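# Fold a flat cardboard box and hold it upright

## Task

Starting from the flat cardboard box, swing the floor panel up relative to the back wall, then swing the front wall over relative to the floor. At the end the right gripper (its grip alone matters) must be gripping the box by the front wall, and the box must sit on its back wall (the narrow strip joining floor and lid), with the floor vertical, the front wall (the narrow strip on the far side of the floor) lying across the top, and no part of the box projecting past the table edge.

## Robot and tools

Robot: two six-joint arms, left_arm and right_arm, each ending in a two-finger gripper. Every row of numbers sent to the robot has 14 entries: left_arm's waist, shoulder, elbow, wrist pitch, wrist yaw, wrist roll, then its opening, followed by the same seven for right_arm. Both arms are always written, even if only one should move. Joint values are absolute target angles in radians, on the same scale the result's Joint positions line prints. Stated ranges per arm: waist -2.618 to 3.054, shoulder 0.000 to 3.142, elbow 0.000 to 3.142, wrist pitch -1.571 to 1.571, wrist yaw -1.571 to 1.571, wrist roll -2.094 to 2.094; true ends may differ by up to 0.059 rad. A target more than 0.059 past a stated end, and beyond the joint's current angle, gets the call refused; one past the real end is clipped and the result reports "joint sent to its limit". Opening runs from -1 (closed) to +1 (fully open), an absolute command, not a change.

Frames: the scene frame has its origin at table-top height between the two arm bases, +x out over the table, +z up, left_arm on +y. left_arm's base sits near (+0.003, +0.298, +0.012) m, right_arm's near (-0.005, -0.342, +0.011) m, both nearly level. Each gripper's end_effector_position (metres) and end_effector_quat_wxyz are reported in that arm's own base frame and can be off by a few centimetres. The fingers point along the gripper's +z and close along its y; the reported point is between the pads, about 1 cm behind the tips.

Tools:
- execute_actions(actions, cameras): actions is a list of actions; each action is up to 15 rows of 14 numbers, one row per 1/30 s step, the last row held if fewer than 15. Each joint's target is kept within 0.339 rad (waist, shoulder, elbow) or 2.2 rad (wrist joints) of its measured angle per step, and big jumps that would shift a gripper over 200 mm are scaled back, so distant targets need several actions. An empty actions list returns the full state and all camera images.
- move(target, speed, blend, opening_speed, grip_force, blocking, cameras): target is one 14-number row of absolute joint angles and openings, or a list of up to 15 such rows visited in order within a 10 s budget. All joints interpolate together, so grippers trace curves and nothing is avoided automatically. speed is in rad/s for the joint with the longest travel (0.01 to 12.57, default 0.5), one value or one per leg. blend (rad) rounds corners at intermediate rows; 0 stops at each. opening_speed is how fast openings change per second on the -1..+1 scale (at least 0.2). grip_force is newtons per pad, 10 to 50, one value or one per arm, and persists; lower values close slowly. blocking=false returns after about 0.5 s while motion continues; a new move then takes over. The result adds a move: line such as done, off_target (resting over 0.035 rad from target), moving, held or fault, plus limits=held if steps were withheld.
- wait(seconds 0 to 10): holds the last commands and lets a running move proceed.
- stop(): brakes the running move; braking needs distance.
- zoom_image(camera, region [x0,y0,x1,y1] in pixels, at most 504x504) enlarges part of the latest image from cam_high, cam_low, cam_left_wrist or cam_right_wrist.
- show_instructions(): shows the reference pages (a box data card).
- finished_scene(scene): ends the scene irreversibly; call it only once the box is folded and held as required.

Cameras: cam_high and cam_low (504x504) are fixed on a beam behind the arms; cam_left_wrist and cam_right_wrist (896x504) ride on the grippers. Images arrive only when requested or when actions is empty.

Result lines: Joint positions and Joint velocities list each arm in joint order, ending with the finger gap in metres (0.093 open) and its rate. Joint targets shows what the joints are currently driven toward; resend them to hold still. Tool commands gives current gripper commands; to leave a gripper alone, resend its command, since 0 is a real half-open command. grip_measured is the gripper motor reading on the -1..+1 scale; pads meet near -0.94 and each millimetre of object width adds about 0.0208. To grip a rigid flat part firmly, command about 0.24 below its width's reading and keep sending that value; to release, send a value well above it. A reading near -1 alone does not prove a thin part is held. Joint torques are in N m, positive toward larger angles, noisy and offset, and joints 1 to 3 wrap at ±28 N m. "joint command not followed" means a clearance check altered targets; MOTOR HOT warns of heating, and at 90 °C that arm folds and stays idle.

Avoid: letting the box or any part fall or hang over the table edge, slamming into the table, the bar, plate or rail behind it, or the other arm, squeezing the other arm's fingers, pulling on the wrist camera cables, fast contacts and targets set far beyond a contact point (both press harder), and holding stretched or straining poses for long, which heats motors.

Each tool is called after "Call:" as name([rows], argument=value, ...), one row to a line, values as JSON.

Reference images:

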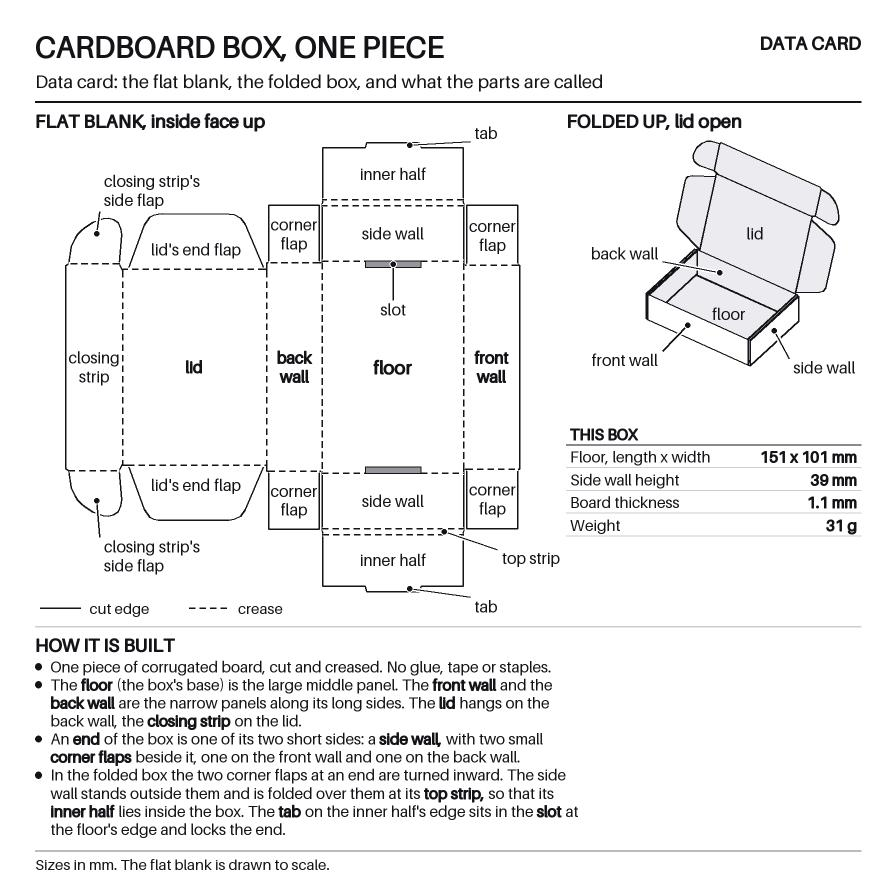

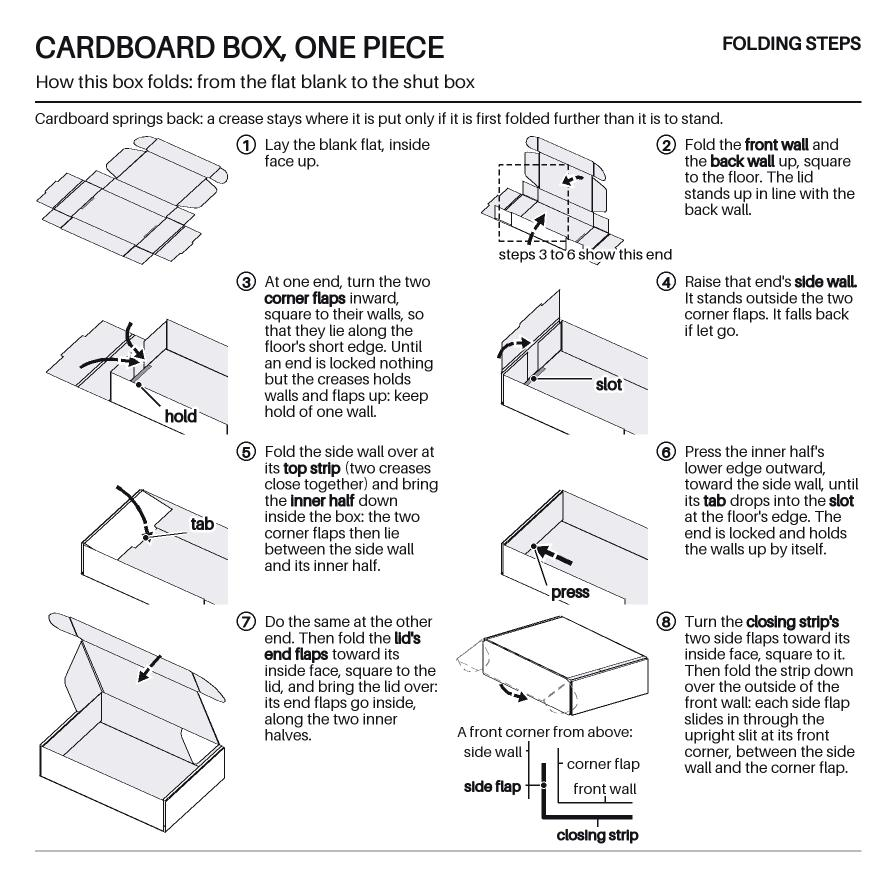

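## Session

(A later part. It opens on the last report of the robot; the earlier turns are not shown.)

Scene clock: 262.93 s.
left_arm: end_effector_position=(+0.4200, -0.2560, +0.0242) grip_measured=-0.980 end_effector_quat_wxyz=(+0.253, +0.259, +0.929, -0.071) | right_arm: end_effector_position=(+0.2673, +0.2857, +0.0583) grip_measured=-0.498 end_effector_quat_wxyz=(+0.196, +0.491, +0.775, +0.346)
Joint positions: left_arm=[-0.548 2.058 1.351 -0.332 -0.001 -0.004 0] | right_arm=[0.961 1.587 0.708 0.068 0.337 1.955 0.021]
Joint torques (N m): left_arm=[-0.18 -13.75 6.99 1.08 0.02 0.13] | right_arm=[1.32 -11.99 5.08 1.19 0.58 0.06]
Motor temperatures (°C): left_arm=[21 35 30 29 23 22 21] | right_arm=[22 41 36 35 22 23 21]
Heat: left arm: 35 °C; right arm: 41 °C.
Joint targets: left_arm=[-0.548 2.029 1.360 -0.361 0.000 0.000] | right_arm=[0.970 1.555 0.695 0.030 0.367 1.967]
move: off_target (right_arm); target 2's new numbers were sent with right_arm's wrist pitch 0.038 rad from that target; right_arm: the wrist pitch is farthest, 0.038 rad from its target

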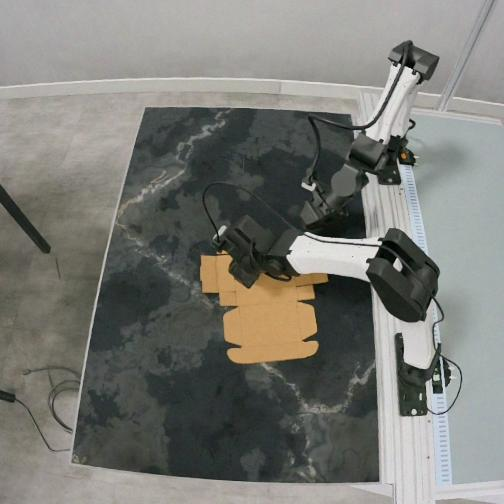

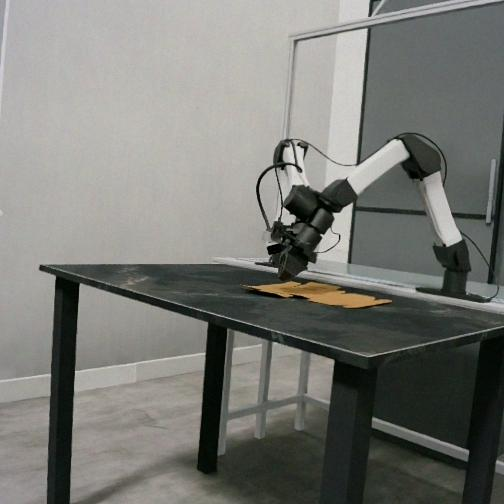

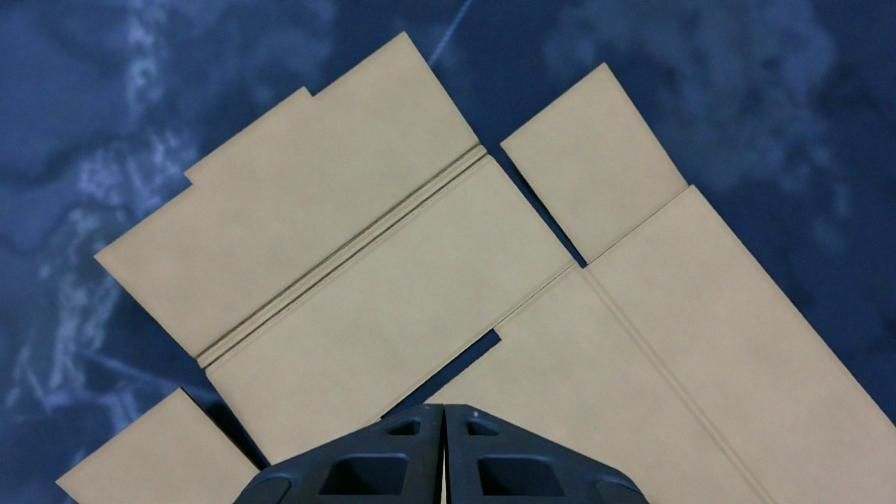

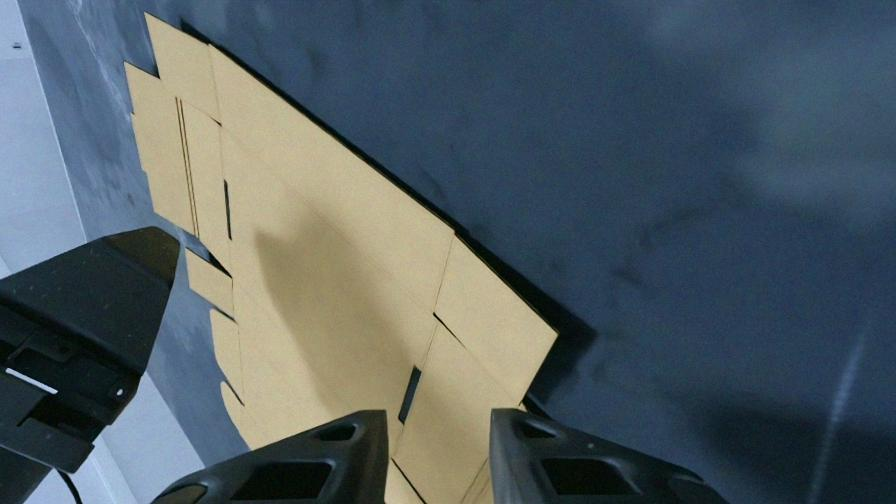

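Call:
move(target=[-0.549, 2.03, 1.36, -0.36, 0, 0, -1, 0.933, 1.692, 0.612, 0.258, 0.367, 1.967, -0.5], speed=0.3, cameras=["cam_low", "cam_right_wrist"])

Call:
zoom_image(camera="cam_right_wrist", region=[350, 200, 700, 504])

Scene clock: 270.43 s.
left_arm: end_effector_position=(+0.4200, -0.2560, +0.0242) grip_measured=-0.980 end_effector_quat_wxyz=(+0.253, +0.259, +0.929, -0.071) | right_arm: end_effector_position=(+0.2706, +0.2732, +0.0247) grip_measured=-0.498 end_effector_quat_wxyz=(+0.200, +0.501, +0.770, +0.341)
Joint positions: left_arm=[-0.548 2.058 1.351 -0.332 -0.001 -0.004 0] | right_arm=[0.935 1.67 0.624 0.23 0.337 1.955 0.021]
Joint torques (N m): left_arm=[-0.23 -13.61 7.04 1.08 0 0.12] | right_arm=[0.24 -6.79 4.63 1.92 0.57 0.06]
Heat: left arm: 38 °C; right arm: 42 °C.
Joint targets: left_arm=[-0.549 2.030 1.360 -0.360 0.000 0.000] | right_arm=[0.932 1.691 0.613 0.258 0.367 1.967]
move: done
Images, in order (width x height): cam_low 504x504, cam_right_wrist 896x504.

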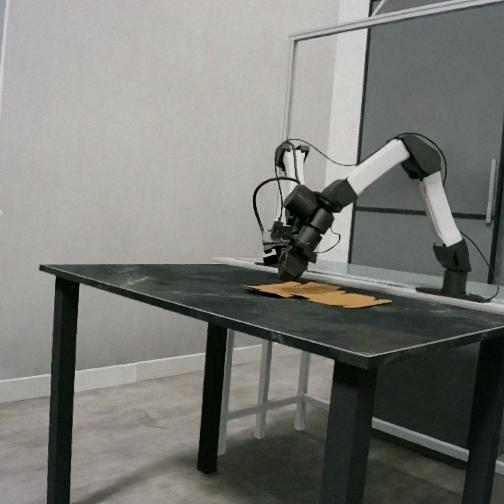

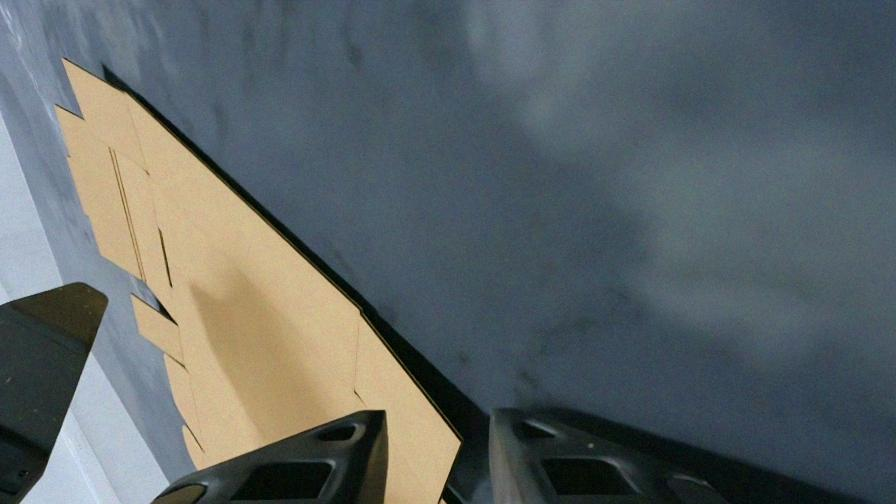

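Scaled by 1.440 from the camera's 896x504 image, which has a finer 1280x720 frame.

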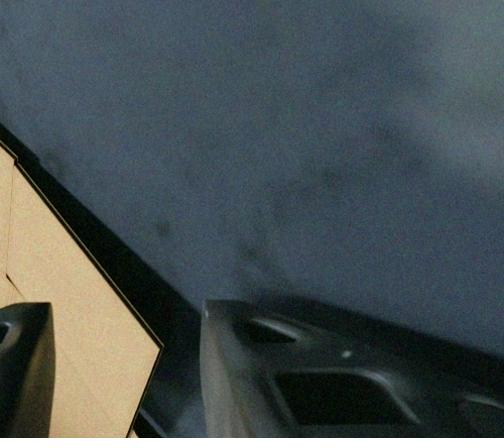

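Call:
move(target=[-0.549, 2.03, 1.36, -0.36, 0, 0, -1, 0.955, 1.741, 0.697, 0.25, 0.367, 1.967, -0.5], speed=0.15, cameras=["cam_low", "cam_right_wrist"])

Call:
zoom_image(camera="cam_right_wrist", region=[350, 250, 650, 504])

Scene clock: 275.83 s.
left_arm: end_effector_position=(+0.4200, -0.2560, +0.0242) grip_measured=-0.980 end_effector_quat_wxyz=(+0.253, +0.259, +0.929, -0.071) | right_arm: end_effector_position=(+0.2756, +0.2866, +0.0240) grip_measured=-0.498 end_effector_quat_wxyz=(+0.199, +0.497, +0.771, +0.344)
Joint positions: left_arm=[-0.548 2.058 1.351 -0.332 -0.001 -0.004 0] | right_arm=[0.946 1.717 0.673 0.232 0.339 1.955 0.021]
Joint torques (N m): left_arm=[-0.21 -13.6 7.09 1.08 0.01 0.14] | right_arm=[1.37 -6.98 7.31 1.81 0.57 0.06]
Motor temperatures (°C): left_arm=[21 40 31 28 23 22 21] | right_arm=[21 41 36 35 22 23 21]
Heat: left arm: 40 °C; right arm: 41 °C.
Joint targets: left_arm=[-0.549 2.030 1.360 -0.360 0.000 0.000] | right_arm=[0.955 1.742 0.696 0.249 0.368 1.967]
move: done
Images, in order (width x height): cam_low 504x504, cam_right_wrist 896x504.

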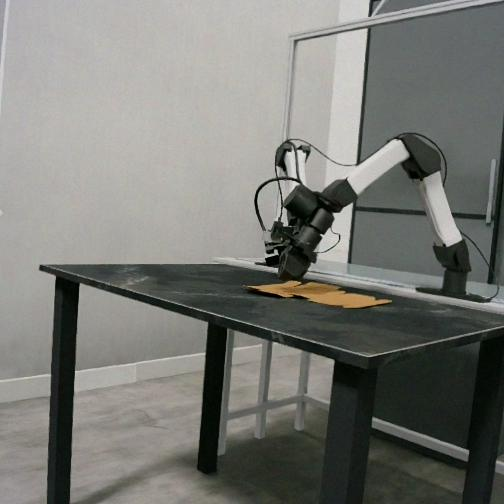

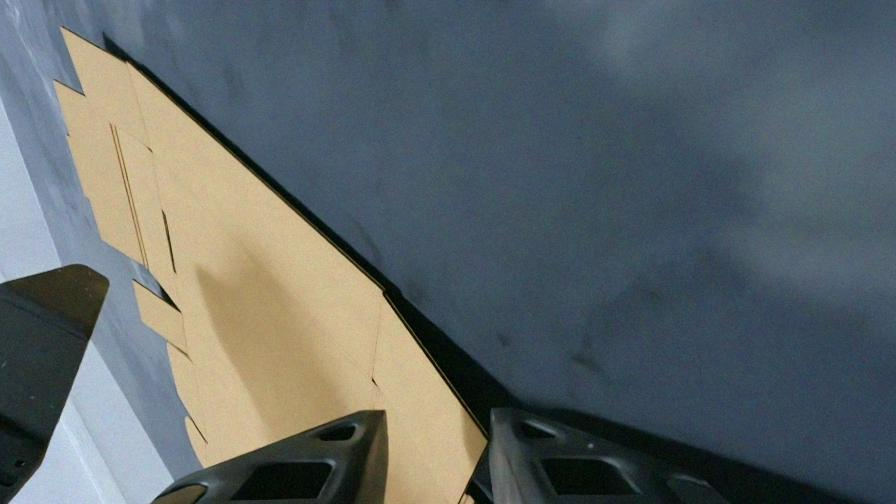

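Scaled by 1.680 from the camera's 896x504 image, which has a finer 1280x720 frame.

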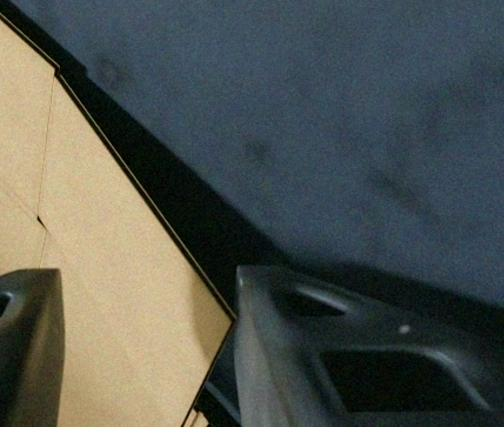

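Call:
move(target=[-0.549, 2.03, 1.36, -0.36, 0, 0, -1, 0.93, 1.741, 0.755, 0.25, 0.367, 1.967, -0.5], speed=0.15, cameras=["cam_low", "cam_right_wrist"])

Call:
zoom_image(camera="cam_right_wrist", region=[300, 200, 650, 504])

Scene clock: 279.13 s.
left_arm: end_effector_position=(+0.4200, -0.2560, +0.0242) grip_measured=-0.980 end_effector_quat_wxyz=(+0.253, +0.259, +0.929, -0.071) | right_arm: end_effector_position=(+0.2909, +0.2992, +0.0441) grip_measured=-0.498 end_effector_quat_wxyz=(+0.203, +0.501, +0.756, +0.369)
Joint positions: left_arm=[-0.548 2.058 1.351 -0.332 -0.001 -0.004 0] | right_arm=[0.934 1.717 0.731 0.232 0.339 1.955 0.021]
Joint torques (N m): left_arm=[-0.28 -13.57 7.01 1.09 0.01 0.14] | right_arm=[0.29 -7.56 7.69 1.91 0.55 0.06]
Heat: left arm: 41 °C; right arm: 40 °C.
Joint targets: left_arm=[-0.549 2.030 1.360 -0.360 0.000 0.000] | right_arm=[0.931 1.741 0.756 0.250 0.367 1.967]
move: done
Images, in order (width x height): cam_low 504x504, cam_right_wrist 896x504.

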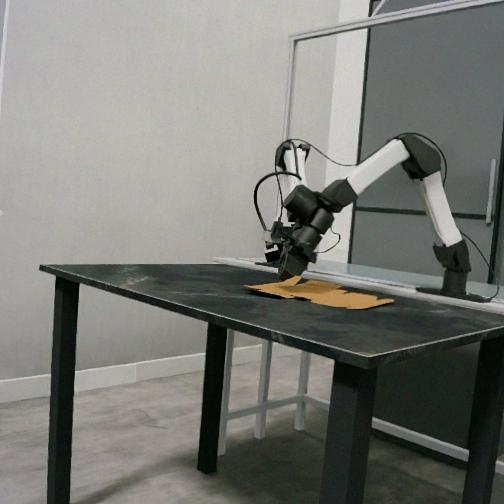

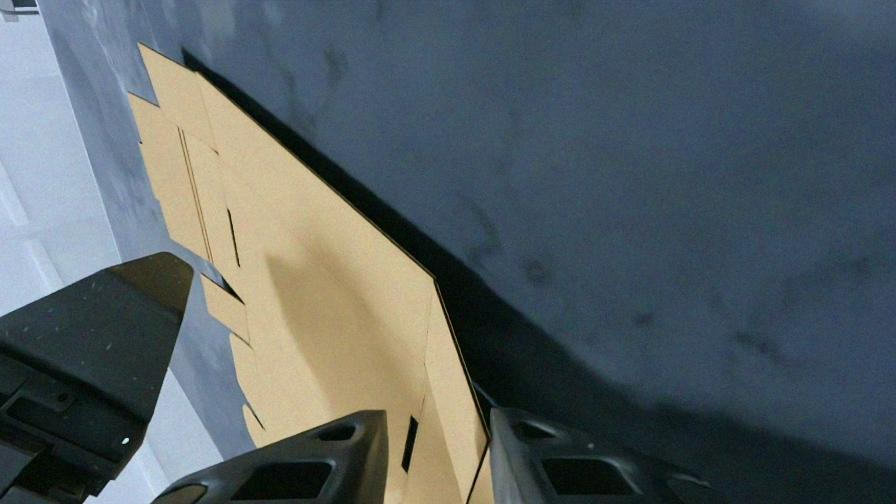

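Scaled by 1.440 from the camera's 896x504 image, which has a finer 1280x720 frame.

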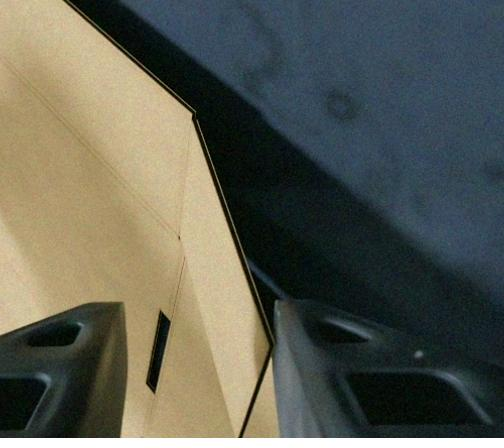

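Call:
move(target=[-0.549, 2.03, 1.36, -0.36, 0, 0, -1, 0.892, 1.84, 0.872, 0.232, 0.367, 1.967, -0.5], speed=0.2, cameras=["cam_low", "cam_right_wrist"])

Call:
zoom_image(camera="cam_right_wrist", region=[300, 200, 650, 504])

Call:
zoom_image(camera="cam_low", region=[230, 230, 400, 330])

Scene clock: 283.30 s.
left_arm: end_effector_position=(+0.4200, -0.2560, +0.0242) grip_measured=-0.980 end_effector_quat_wxyz=(+0.253, +0.259, +0.929, -0.071) | right_arm: end_effector_position=(+0.3222, +0.3106, +0.0452) grip_measured=-0.498 end_effector_quat_wxyz=(+0.211, +0.516, +0.742, +0.372)
Joint positions: left_arm=[-0.548 2.058 1.351 -0.332 -0.001 -0.004 0] | right_arm=[0.892 1.814 0.845 0.232 0.339 1.955 0.021]
Joint torques (N m): left_arm=[-0.18 -13.65 7.01 1.1 0.01 0.11] | right_arm=[0.36 -8.47 7.94 1.71 0.55 0.06]
Heat: left arm: 42 °C; right arm: 39 °C.
Joint targets: left_arm=[-0.549 2.030 1.360 -0.360 0.000 0.000] | right_arm=[0.890 1.840 0.871 0.232 0.367 1.967]
move: done
Images, in order (width x height): cam_low 504x504, cam_right_wrist 896x504.

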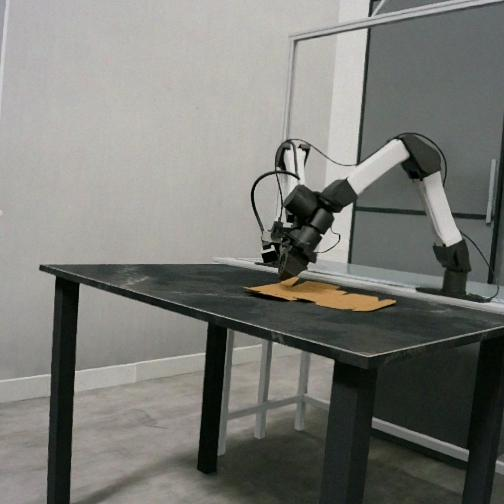

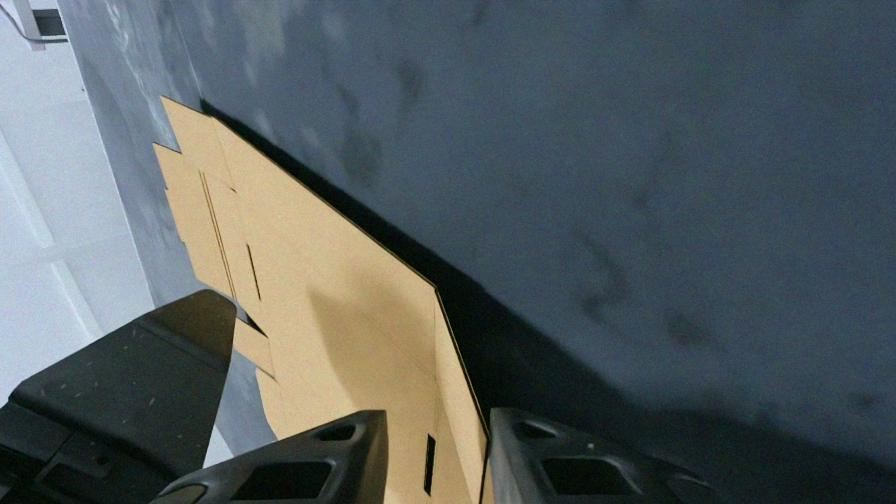

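Scaled by 1.440 from the camera's 896x504 image, which has a finer 1280x720 frame.

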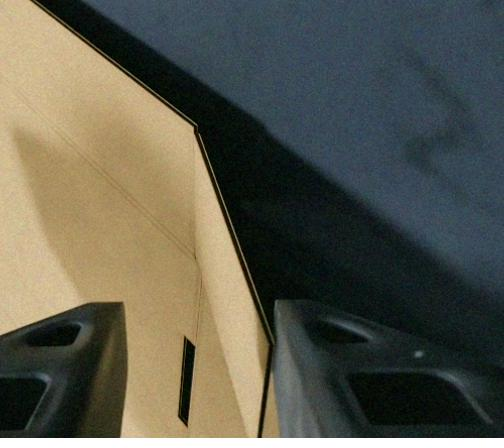

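Scaled by 2.965 from the camera's 504x504 image, which has a finer 720x720 frame.

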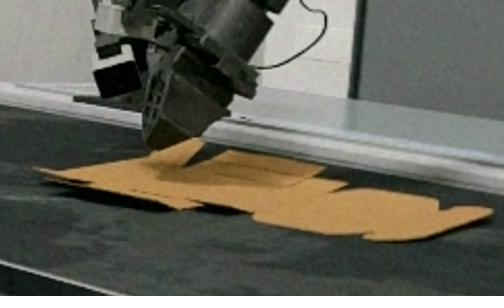

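Call:
move([
  [-0.548, 2.165, 1.293, -0.205, 0, 0, -1, 0.89, 1.84, 0.871, 0.232, 0.367, 1.967, -0.5],
  [-0.548, 2.165, 1.293, -0.205, 0, 0, -1, 0.839, 1.922, 1.007, 0.168, 0.367, 1.967, -0.5],
], speed=[0.3, 0.2], cameras=["cam_low", "cam_right_wrist", "cam_left_wrist"])

Call:
zoom_image(camera="cam_right_wrist", region=[300, 200, 650, 504])

Call:
zoom_image(camera="cam_low", region=[230, 230, 400, 330])

Scene clock: 290.23 s.
left_arm: end_effector_position=(+0.4254, -0.2605, -0.0058) grip_measured=-0.981 end_effector_quat_wxyz=(+0.258, +0.259, +0.928, -0.076) | right_arm: end_effector_position=(+0.3610, +0.3191, +0.0566) grip_measured=-0.498 end_effector_quat_wxyz=(+0.222, +0.533, +0.722, +0.382)
Joint positions: left_arm=[-0.548 2.132 1.325 -0.22 0.005 -0.004 0] | right_arm=[0.84 1.892 0.981 0.207 0.339 1.955 0.021]
Joint torques (N m): left_arm=[-0.2 -8.32 3.64 1.52 0.01 0.13] | right_arm=[0.44 -9.37 8.17 1.35 0.54 0.05]
Heat: left arm: 43 °C; right arm: 39 °C.
Joint targets: left_arm=[-0.548 2.165 1.294 -0.205 0.006 0.000] | right_arm=[0.839 1.922 1.007 0.168 0.367 1.967]
move: off_target (right_arm); right_arm: the wrist pitch is farthest, 0.039 rad from its target
Images, in order (width x height): cam_low 504x504, cam_left_wrist 896x504, cam_right_wrist 896x504.

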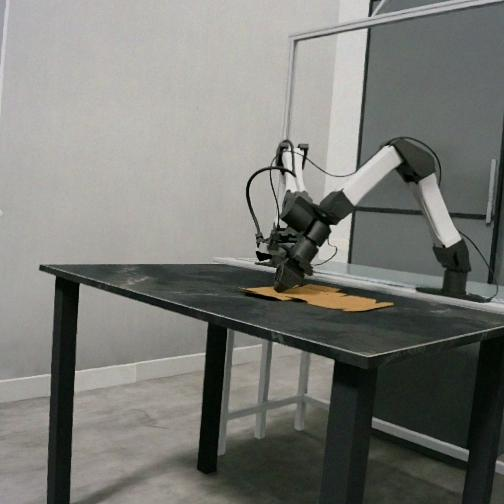

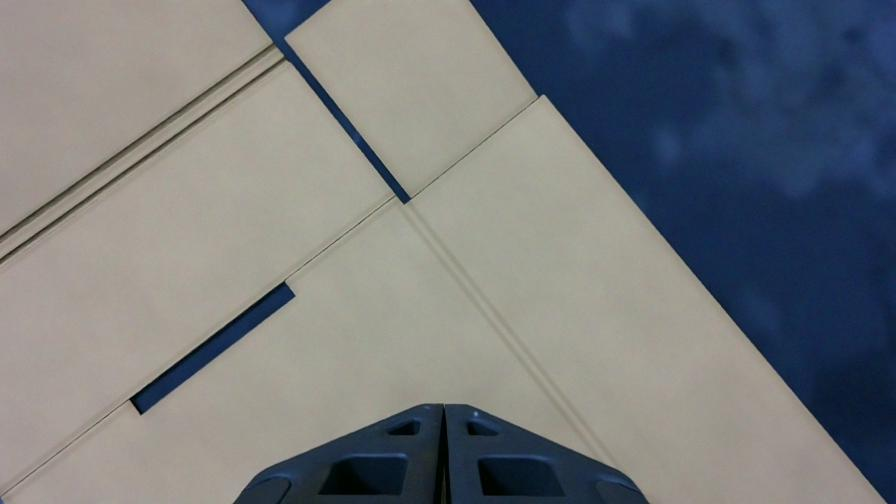

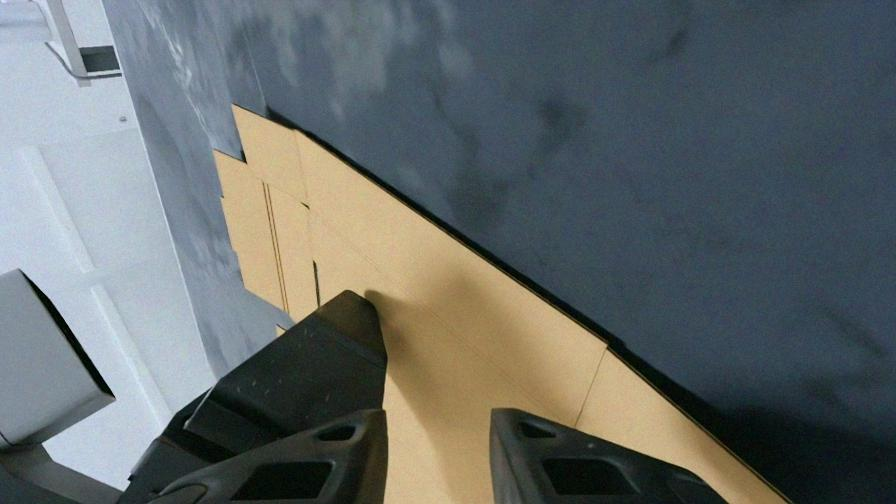

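Scaled by 1.440 from the camera's 896x504 image, which has a finer 1280x720 frame.

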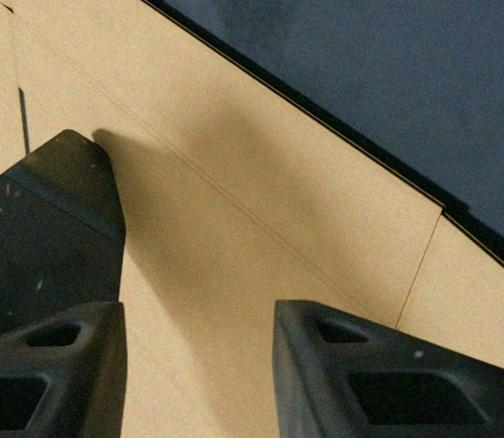

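Scaled by 2.965 from the camera's 504x504 image, which has a finer 720x720 frame.

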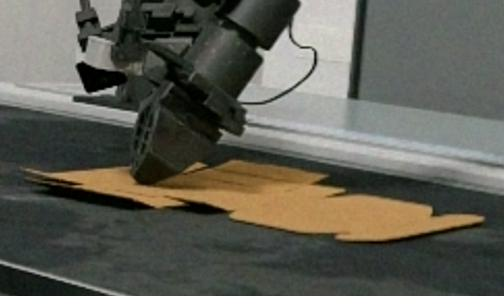

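Call:
move([
  [-0.548, 2.165, 1.293, -0.205, 0, 0, -1, 0.835, 1.78, 1.0, 0.168, 0.367, 1.95, -0.5],
  [-0.548, 2.165, 1.293, -0.205, 0, 0, -1, 0.888, 1.663, 0.795, 0.085, 0.293, 1.82, -0.4],
], speed=[0.4, 0.6], blend=0.03, cameras=["cam_low", "cam_high", "cam_right_wrist"])

Call:
zoom_image(camera="cam_high", region=[180, 190, 360, 370])

Scene clock: 304.27 s.
left_arm: end_effector_position=(+0.4254, -0.2605, -0.0064) grip_measured=-0.981 end_effector_quat_wxyz=(+0.259, +0.259, +0.927, -0.076) | right_arm: end_effector_position=(+0.3070, +0.2932, +0.0576) grip_measured=-0.401 end_effector_quat_wxyz=(+0.218, +0.469, +0.783, +0.345)
Joint positions: left_arm=[-0.548 2.132 1.321 -0.212 0.005 -0.004 0] | right_arm=[0.882 1.699 0.803 0.121 0.305 1.833 0.026]
Joint torques (N m): left_arm=[-0.17 -8.42 3.78 1.47 -0.06 0.11] | right_arm=[1.18 -13.65 5.52 1.27 0.12 -0.16]
Heat: left arm: 41 °C; right arm: 39 °C.
Joint targets: left_arm=[-0.548 2.165 1.292 -0.204 0.000 0.000] | right_arm=[0.888 1.664 0.795 0.085 0.292 1.820]
move: off_target (right_arm); target 2's new numbers were sent with right_arm's shoulder 0.036 rad from that target; right_arm: the shoulder is farthest, 0.036 rad from its target
Images, in order (width x height): cam_high 504x504, cam_low 504x504, cam_right_wrist 896x504.

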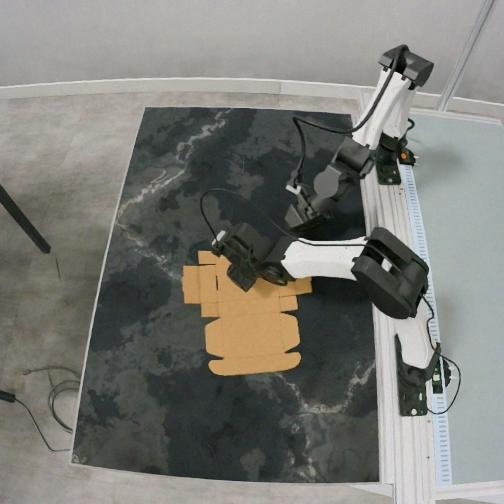

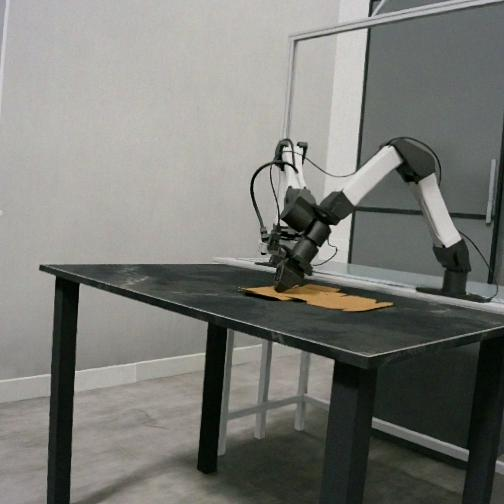

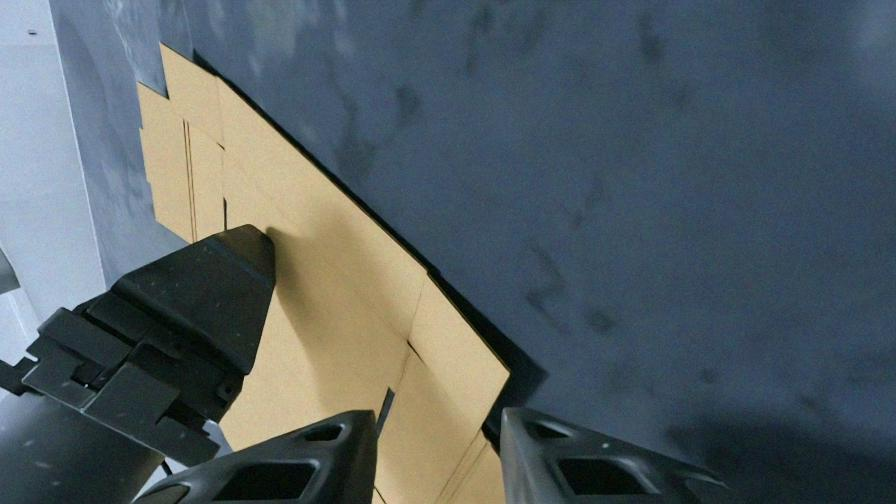

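Scaled by 2.800 from the camera's 504x504 image, which has a finer 720x720 frame.

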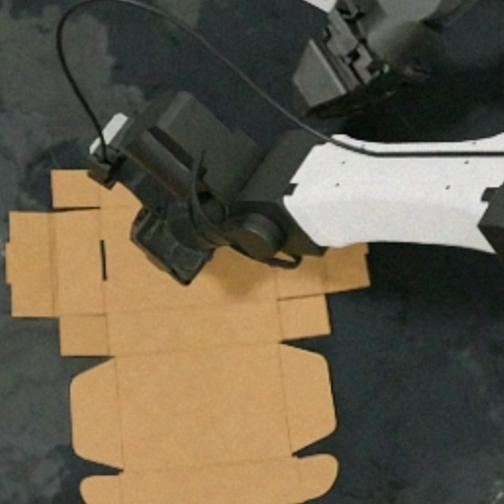

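Call:
move(target=[-0.548, 2.165, 1.293, -0.205, 0, 0, -1, 0.911, 1.79, 0.732, 0.271, 0.315, 1.82, -0.4], speed=0.35, cameras=["cam_right_wrist"])

Call:
zoom_image(camera="cam_right_wrist", region=[300, 200, 650, 504])

Scene clock: 311.60 s.
left_arm: end_effector_position=(+0.4254, -0.2605, -0.0064) grip_measured=-0.981 end_effector_quat_wxyz=(+0.259, +0.259, +0.927, -0.076) | right_arm: end_effector_position=(+0.2979, +0.2951, +0.0284) grip_measured=-0.401 end_effector_quat_wxyz=(+0.214, +0.462, +0.789, +0.343)
Joint positions: left_arm=[-0.548 2.132 1.321 -0.212 0.005 -0.004 0] | right_arm=[0.902 1.768 0.742 0.243 0.305 1.833 0.026]
Joint torques (N m): left_arm=[-0.18 -8.32 3.95 1.47 -0.05 0.13] | right_arm=[1.43 -8.03 4.82 2.01 0.36 -0.16]
Heat: left arm: 40 °C; right arm: 41 °C.
Joint targets: left_arm=[-0.548 2.165 1.293 -0.205 0.000 0.000] | right_arm=[0.911 1.790 0.732 0.272 0.315 1.820]
move: done
Images, in order (width x height): cam_right_wrist 896x504.

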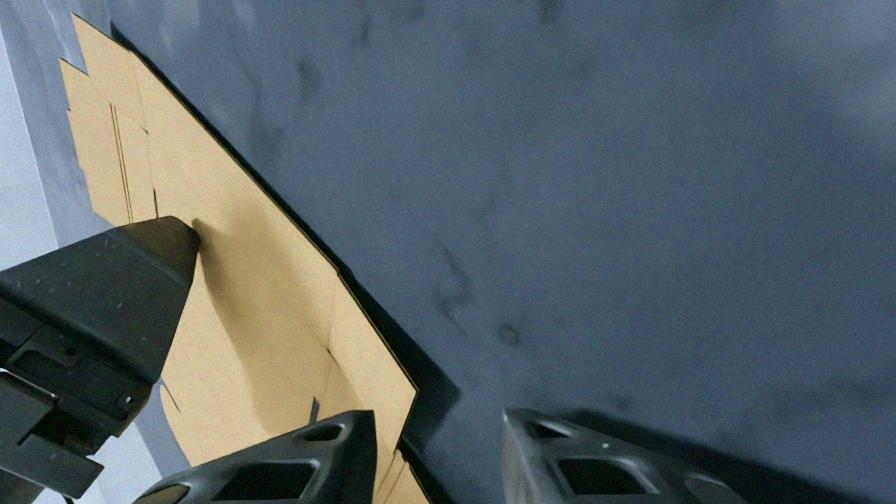

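Scaled by 1.440 from the camera's 896x504 image, which has a finer 1280x720 frame.

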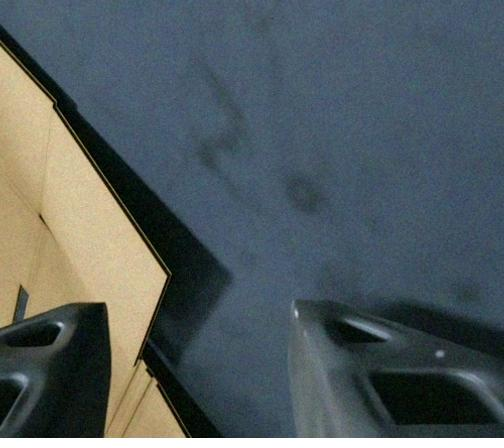

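Call:
move(target=[-0.548, 2.165, 1.293, -0.205, 0, 0, -1, 0.876, 1.86, 0.852, 0.245, 0.315, 1.82, -0.4], speed=0.25, cameras=["cam_right_wrist"])

Call:
zoom_image(camera="cam_right_wrist", region=[300, 200, 650, 504])

Scene clock: 319.63 s.
left_arm: end_effector_position=(+0.4254, -0.2605, -0.0064) grip_measured=-0.981 end_effector_quat_wxyz=(+0.259, +0.259, +0.927, -0.076) | right_arm: end_effector_position=(+0.3204, +0.3073, +0.0335) grip_measured=-0.401 end_effector_quat_wxyz=(+0.220, +0.470, +0.779, +0.352)
Joint positions: left_arm=[-0.548 2.132 1.321 -0.212 0.005 -0.004 0] | right_arm=[0.879 1.831 0.829 0.244 0.305 1.833 0.026]
Joint torques (N m): left_arm=[-0.18 -8.38 3.88 1.45 -0.04 0.11] | right_arm=[0.38 -8.18 7.45 1.69 0.35 -0.16]
Heat: left arm: 39 °C; right arm: 40 °C.
Joint targets: left_arm=[-0.548 2.165 1.293 -0.205 0.000 0.000] | right_arm=[0.877 1.859 0.851 0.245 0.315 1.820]
move: done
Images, in order (width x height): cam_right_wrist 896x504.

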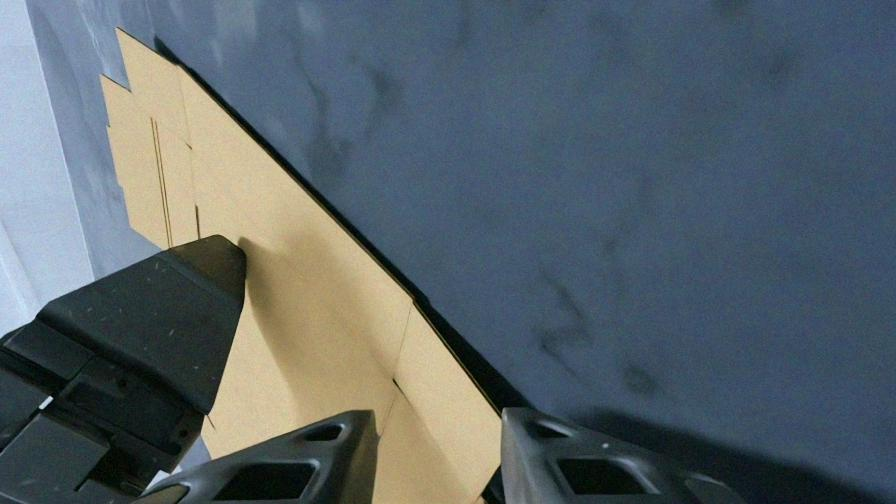

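Scaled by 1.440 from the camera's 896x504 image, which has a finer 1280x720 frame.

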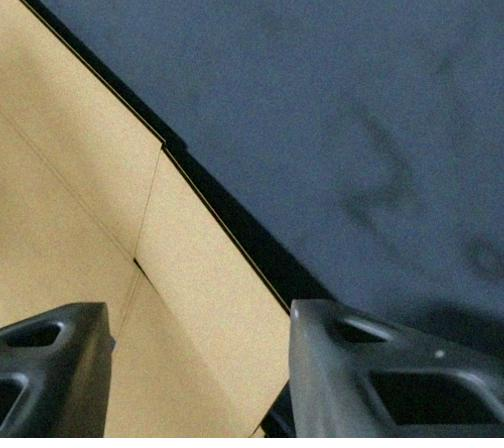

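Call:
move([
  [-0.548, 2.165, 1.293, -0.205, 0, 0, -1, 0.923, 1.725, 0.745, 0.25, 0.315, 1.82, -0.4],
  [-0.548, 2.165, 1.293, -0.205, 0, 0, -1, 0.923, 1.825, 0.735, 0.304, 0.315, 1.82, -0.4],
], speed=0.35, cameras=["cam_right_wrist"])

Call:
zoom_image(camera="cam_right_wrist", region=[300, 200, 650, 504])

Scene clock: 326.03 s.
left_arm: end_effector_position=(+0.4254, -0.2605, -0.0064) grip_measured=-0.981 end_effector_quat_wxyz=(+0.259, +0.259, +0.927, -0.076) | right_arm: end_effector_position=(+0.2962, +0.3014, +0.0208) grip_measured=-0.401 end_effector_quat_wxyz=(+0.212, +0.457, +0.792, +0.344)
Joint positions: left_arm=[-0.548 2.132 1.321 -0.212 0.005 -0.004 0] | right_arm=[0.914 1.803 0.745 0.275 0.305 1.833 0.026]
Joint torques (N m): left_arm=[-0.14 -8.46 3.88 1.48 -0.04 0.13] | right_arm=[1.31 -8.27 4.74 2.01 0.35 -0.16]
Heat: left arm: 39 °C; right arm: 39 °C.
Joint targets: left_arm=[-0.548 2.165 1.293 -0.205 0.000 0.000] | right_arm=[0.922 1.825 0.735 0.304 0.315 1.820]
move: done
Images, in order (width x height): cam_right_wrist 896x504.

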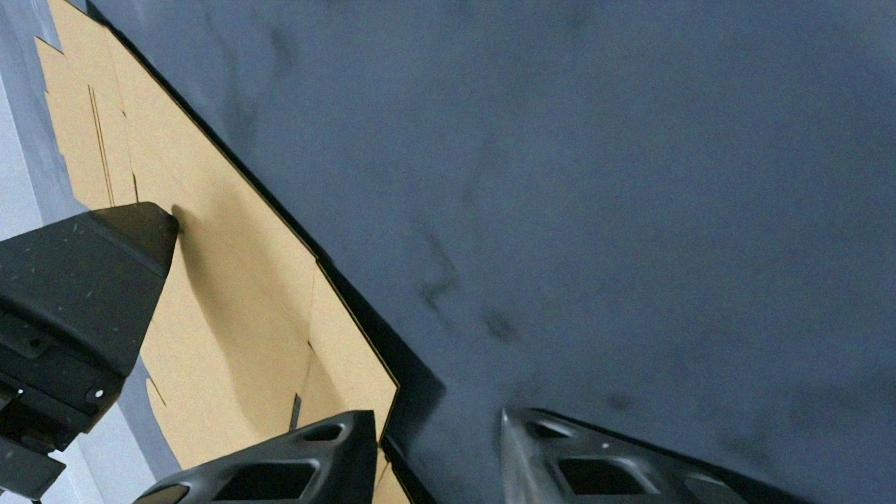

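Scaled by 1.440 from the camera's 896x504 image, which has a finer 1280x720 frame.

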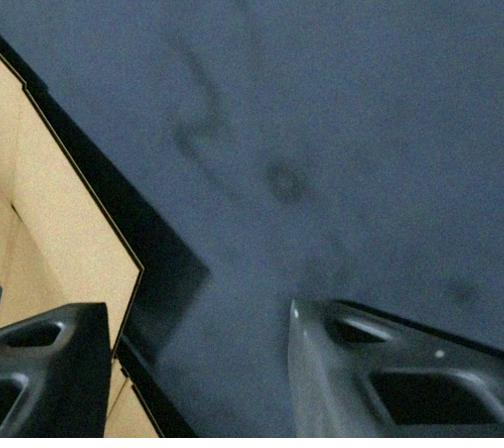

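Call:
move(target=[-0.548, 2.165, 1.293, -0.205, 0, 0, -1, 0.892, 1.925, 0.876, 0.25, 0.315, 1.82, -0.4], speed=0.25, cameras=["cam_right_wrist", "cam_low"])

Call:
zoom_image(camera="cam_right_wrist", region=[300, 200, 650, 504])

Scene clock: 329.20 s.
left_arm: end_effector_position=(+0.4254, -0.2605, -0.0064) grip_measured=-0.981 end_effector_quat_wxyz=(+0.259, +0.259, +0.927, -0.076) | right_arm: end_effector_position=(+0.3200, +0.3182, +0.0197) grip_measured=-0.401 end_effector_quat_wxyz=(+0.217, +0.464, +0.784, +0.350)
Joint positions: left_arm=[-0.548 2.132 1.321 -0.212 0.005 -0.004 0] | right_arm=[0.896 1.895 0.852 0.276 0.307 1.833 0.026]
Joint torques (N m): left_arm=[-0.18 -8.4 3.93 1.46 -0.03 0.11] | right_arm=[0.31 -8.68 7.38 1.38 0.34 -0.16]
Heat: left arm: 39 °C; right arm: 39 °C.
Joint targets: left_arm=[-0.548 2.165 1.293 -0.205 0.000 0.000] | right_arm=[0.893 1.925 0.876 0.250 0.316 1.820]
move: done
Images, in order (width x height): cam_low 504x504, cam_right_wrist 896x504.

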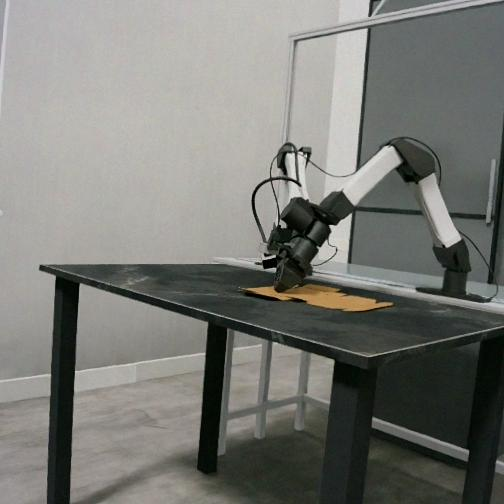

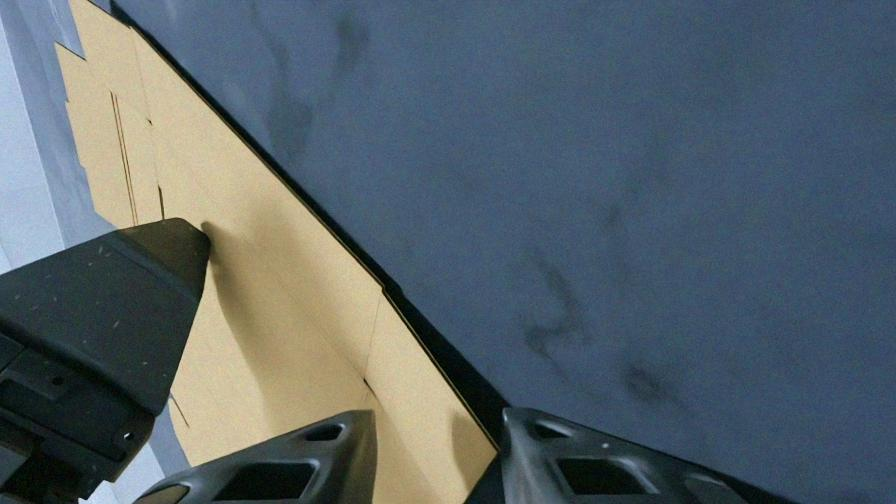

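Scaled by 1.440 from the camera's 896x504 image, which has a finer 1280x720 frame.

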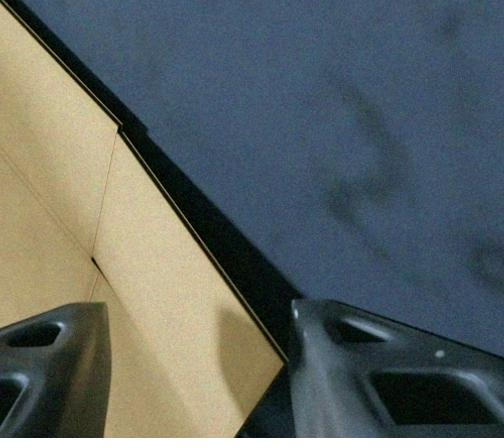

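Call:
move(target=[-0.548, 2.165, 1.293, -0.205, 0, 0, -1, 0.893, 1.925, 0.876, 0.25, 0.316, 1.82, -1], grip_force=25, cameras=["cam_right_wrist", "cam_low"])

Call:
zoom_image(camera="cam_right_wrist", region=[300, 200, 650, 504])

Scene clock: 333.93 s.
left_arm: end_effector_position=(+0.4276, -0.2588, -0.0064) grip_measured=-0.981 end_effector_quat_wxyz=(+0.264, +0.261, +0.926, -0.068) | right_arm: end_effector_position=(+0.3251, +0.3195, +0.0254) grip_measured=-0.900 end_effector_quat_wxyz=(+0.227, +0.466, +0.778, +0.354)
Joint positions: left_arm=[-0.548 2.134 1.321 -0.206 -0.01 0.005 0] | right_arm=[0.896 1.895 0.866 0.278 0.326 1.833 0.002]
Joint torques (N m): left_arm=[-0.18 -8.5 3.92 1.43 0.05 0.12] | right_arm=[0.31 -8.73 6.48 1.39 0.24 -0.16]
Heat: left arm: 39 °C; right arm: 39 °C.
Joint targets: left_arm=[-0.548 2.166 1.293 -0.205 -0.006 0.009] | right_arm=[0.893 1.925 0.877 0.250 0.325 1.820]
grip_force (N): 25, 25
move: done
Images, in order (width x height): cam_low 504x504, cam_right_wrist 896x504.

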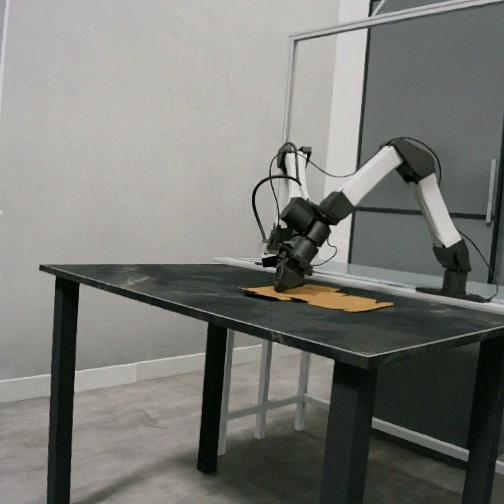

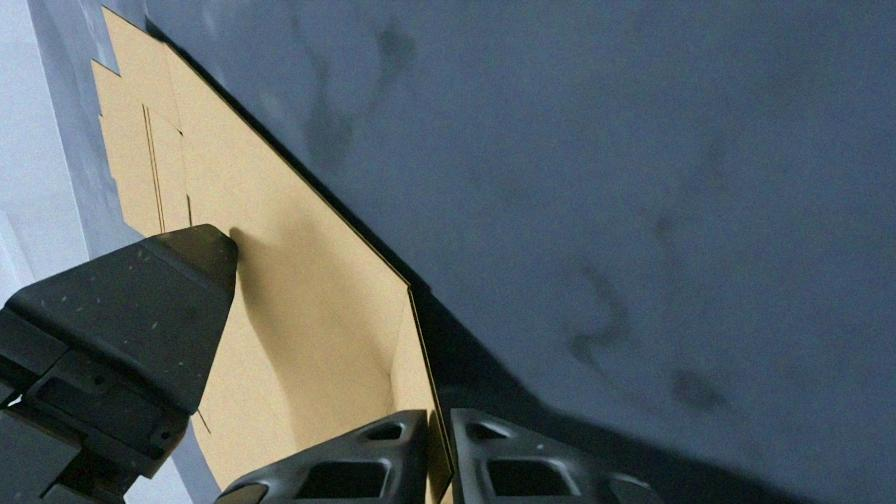

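Scaled by 1.440 from the camera's 896x504 image, which has a finer 1280x720 frame.

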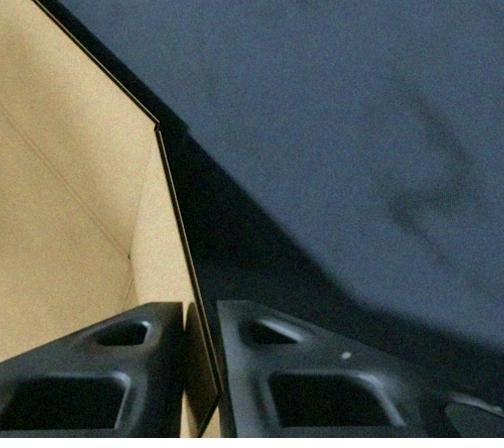

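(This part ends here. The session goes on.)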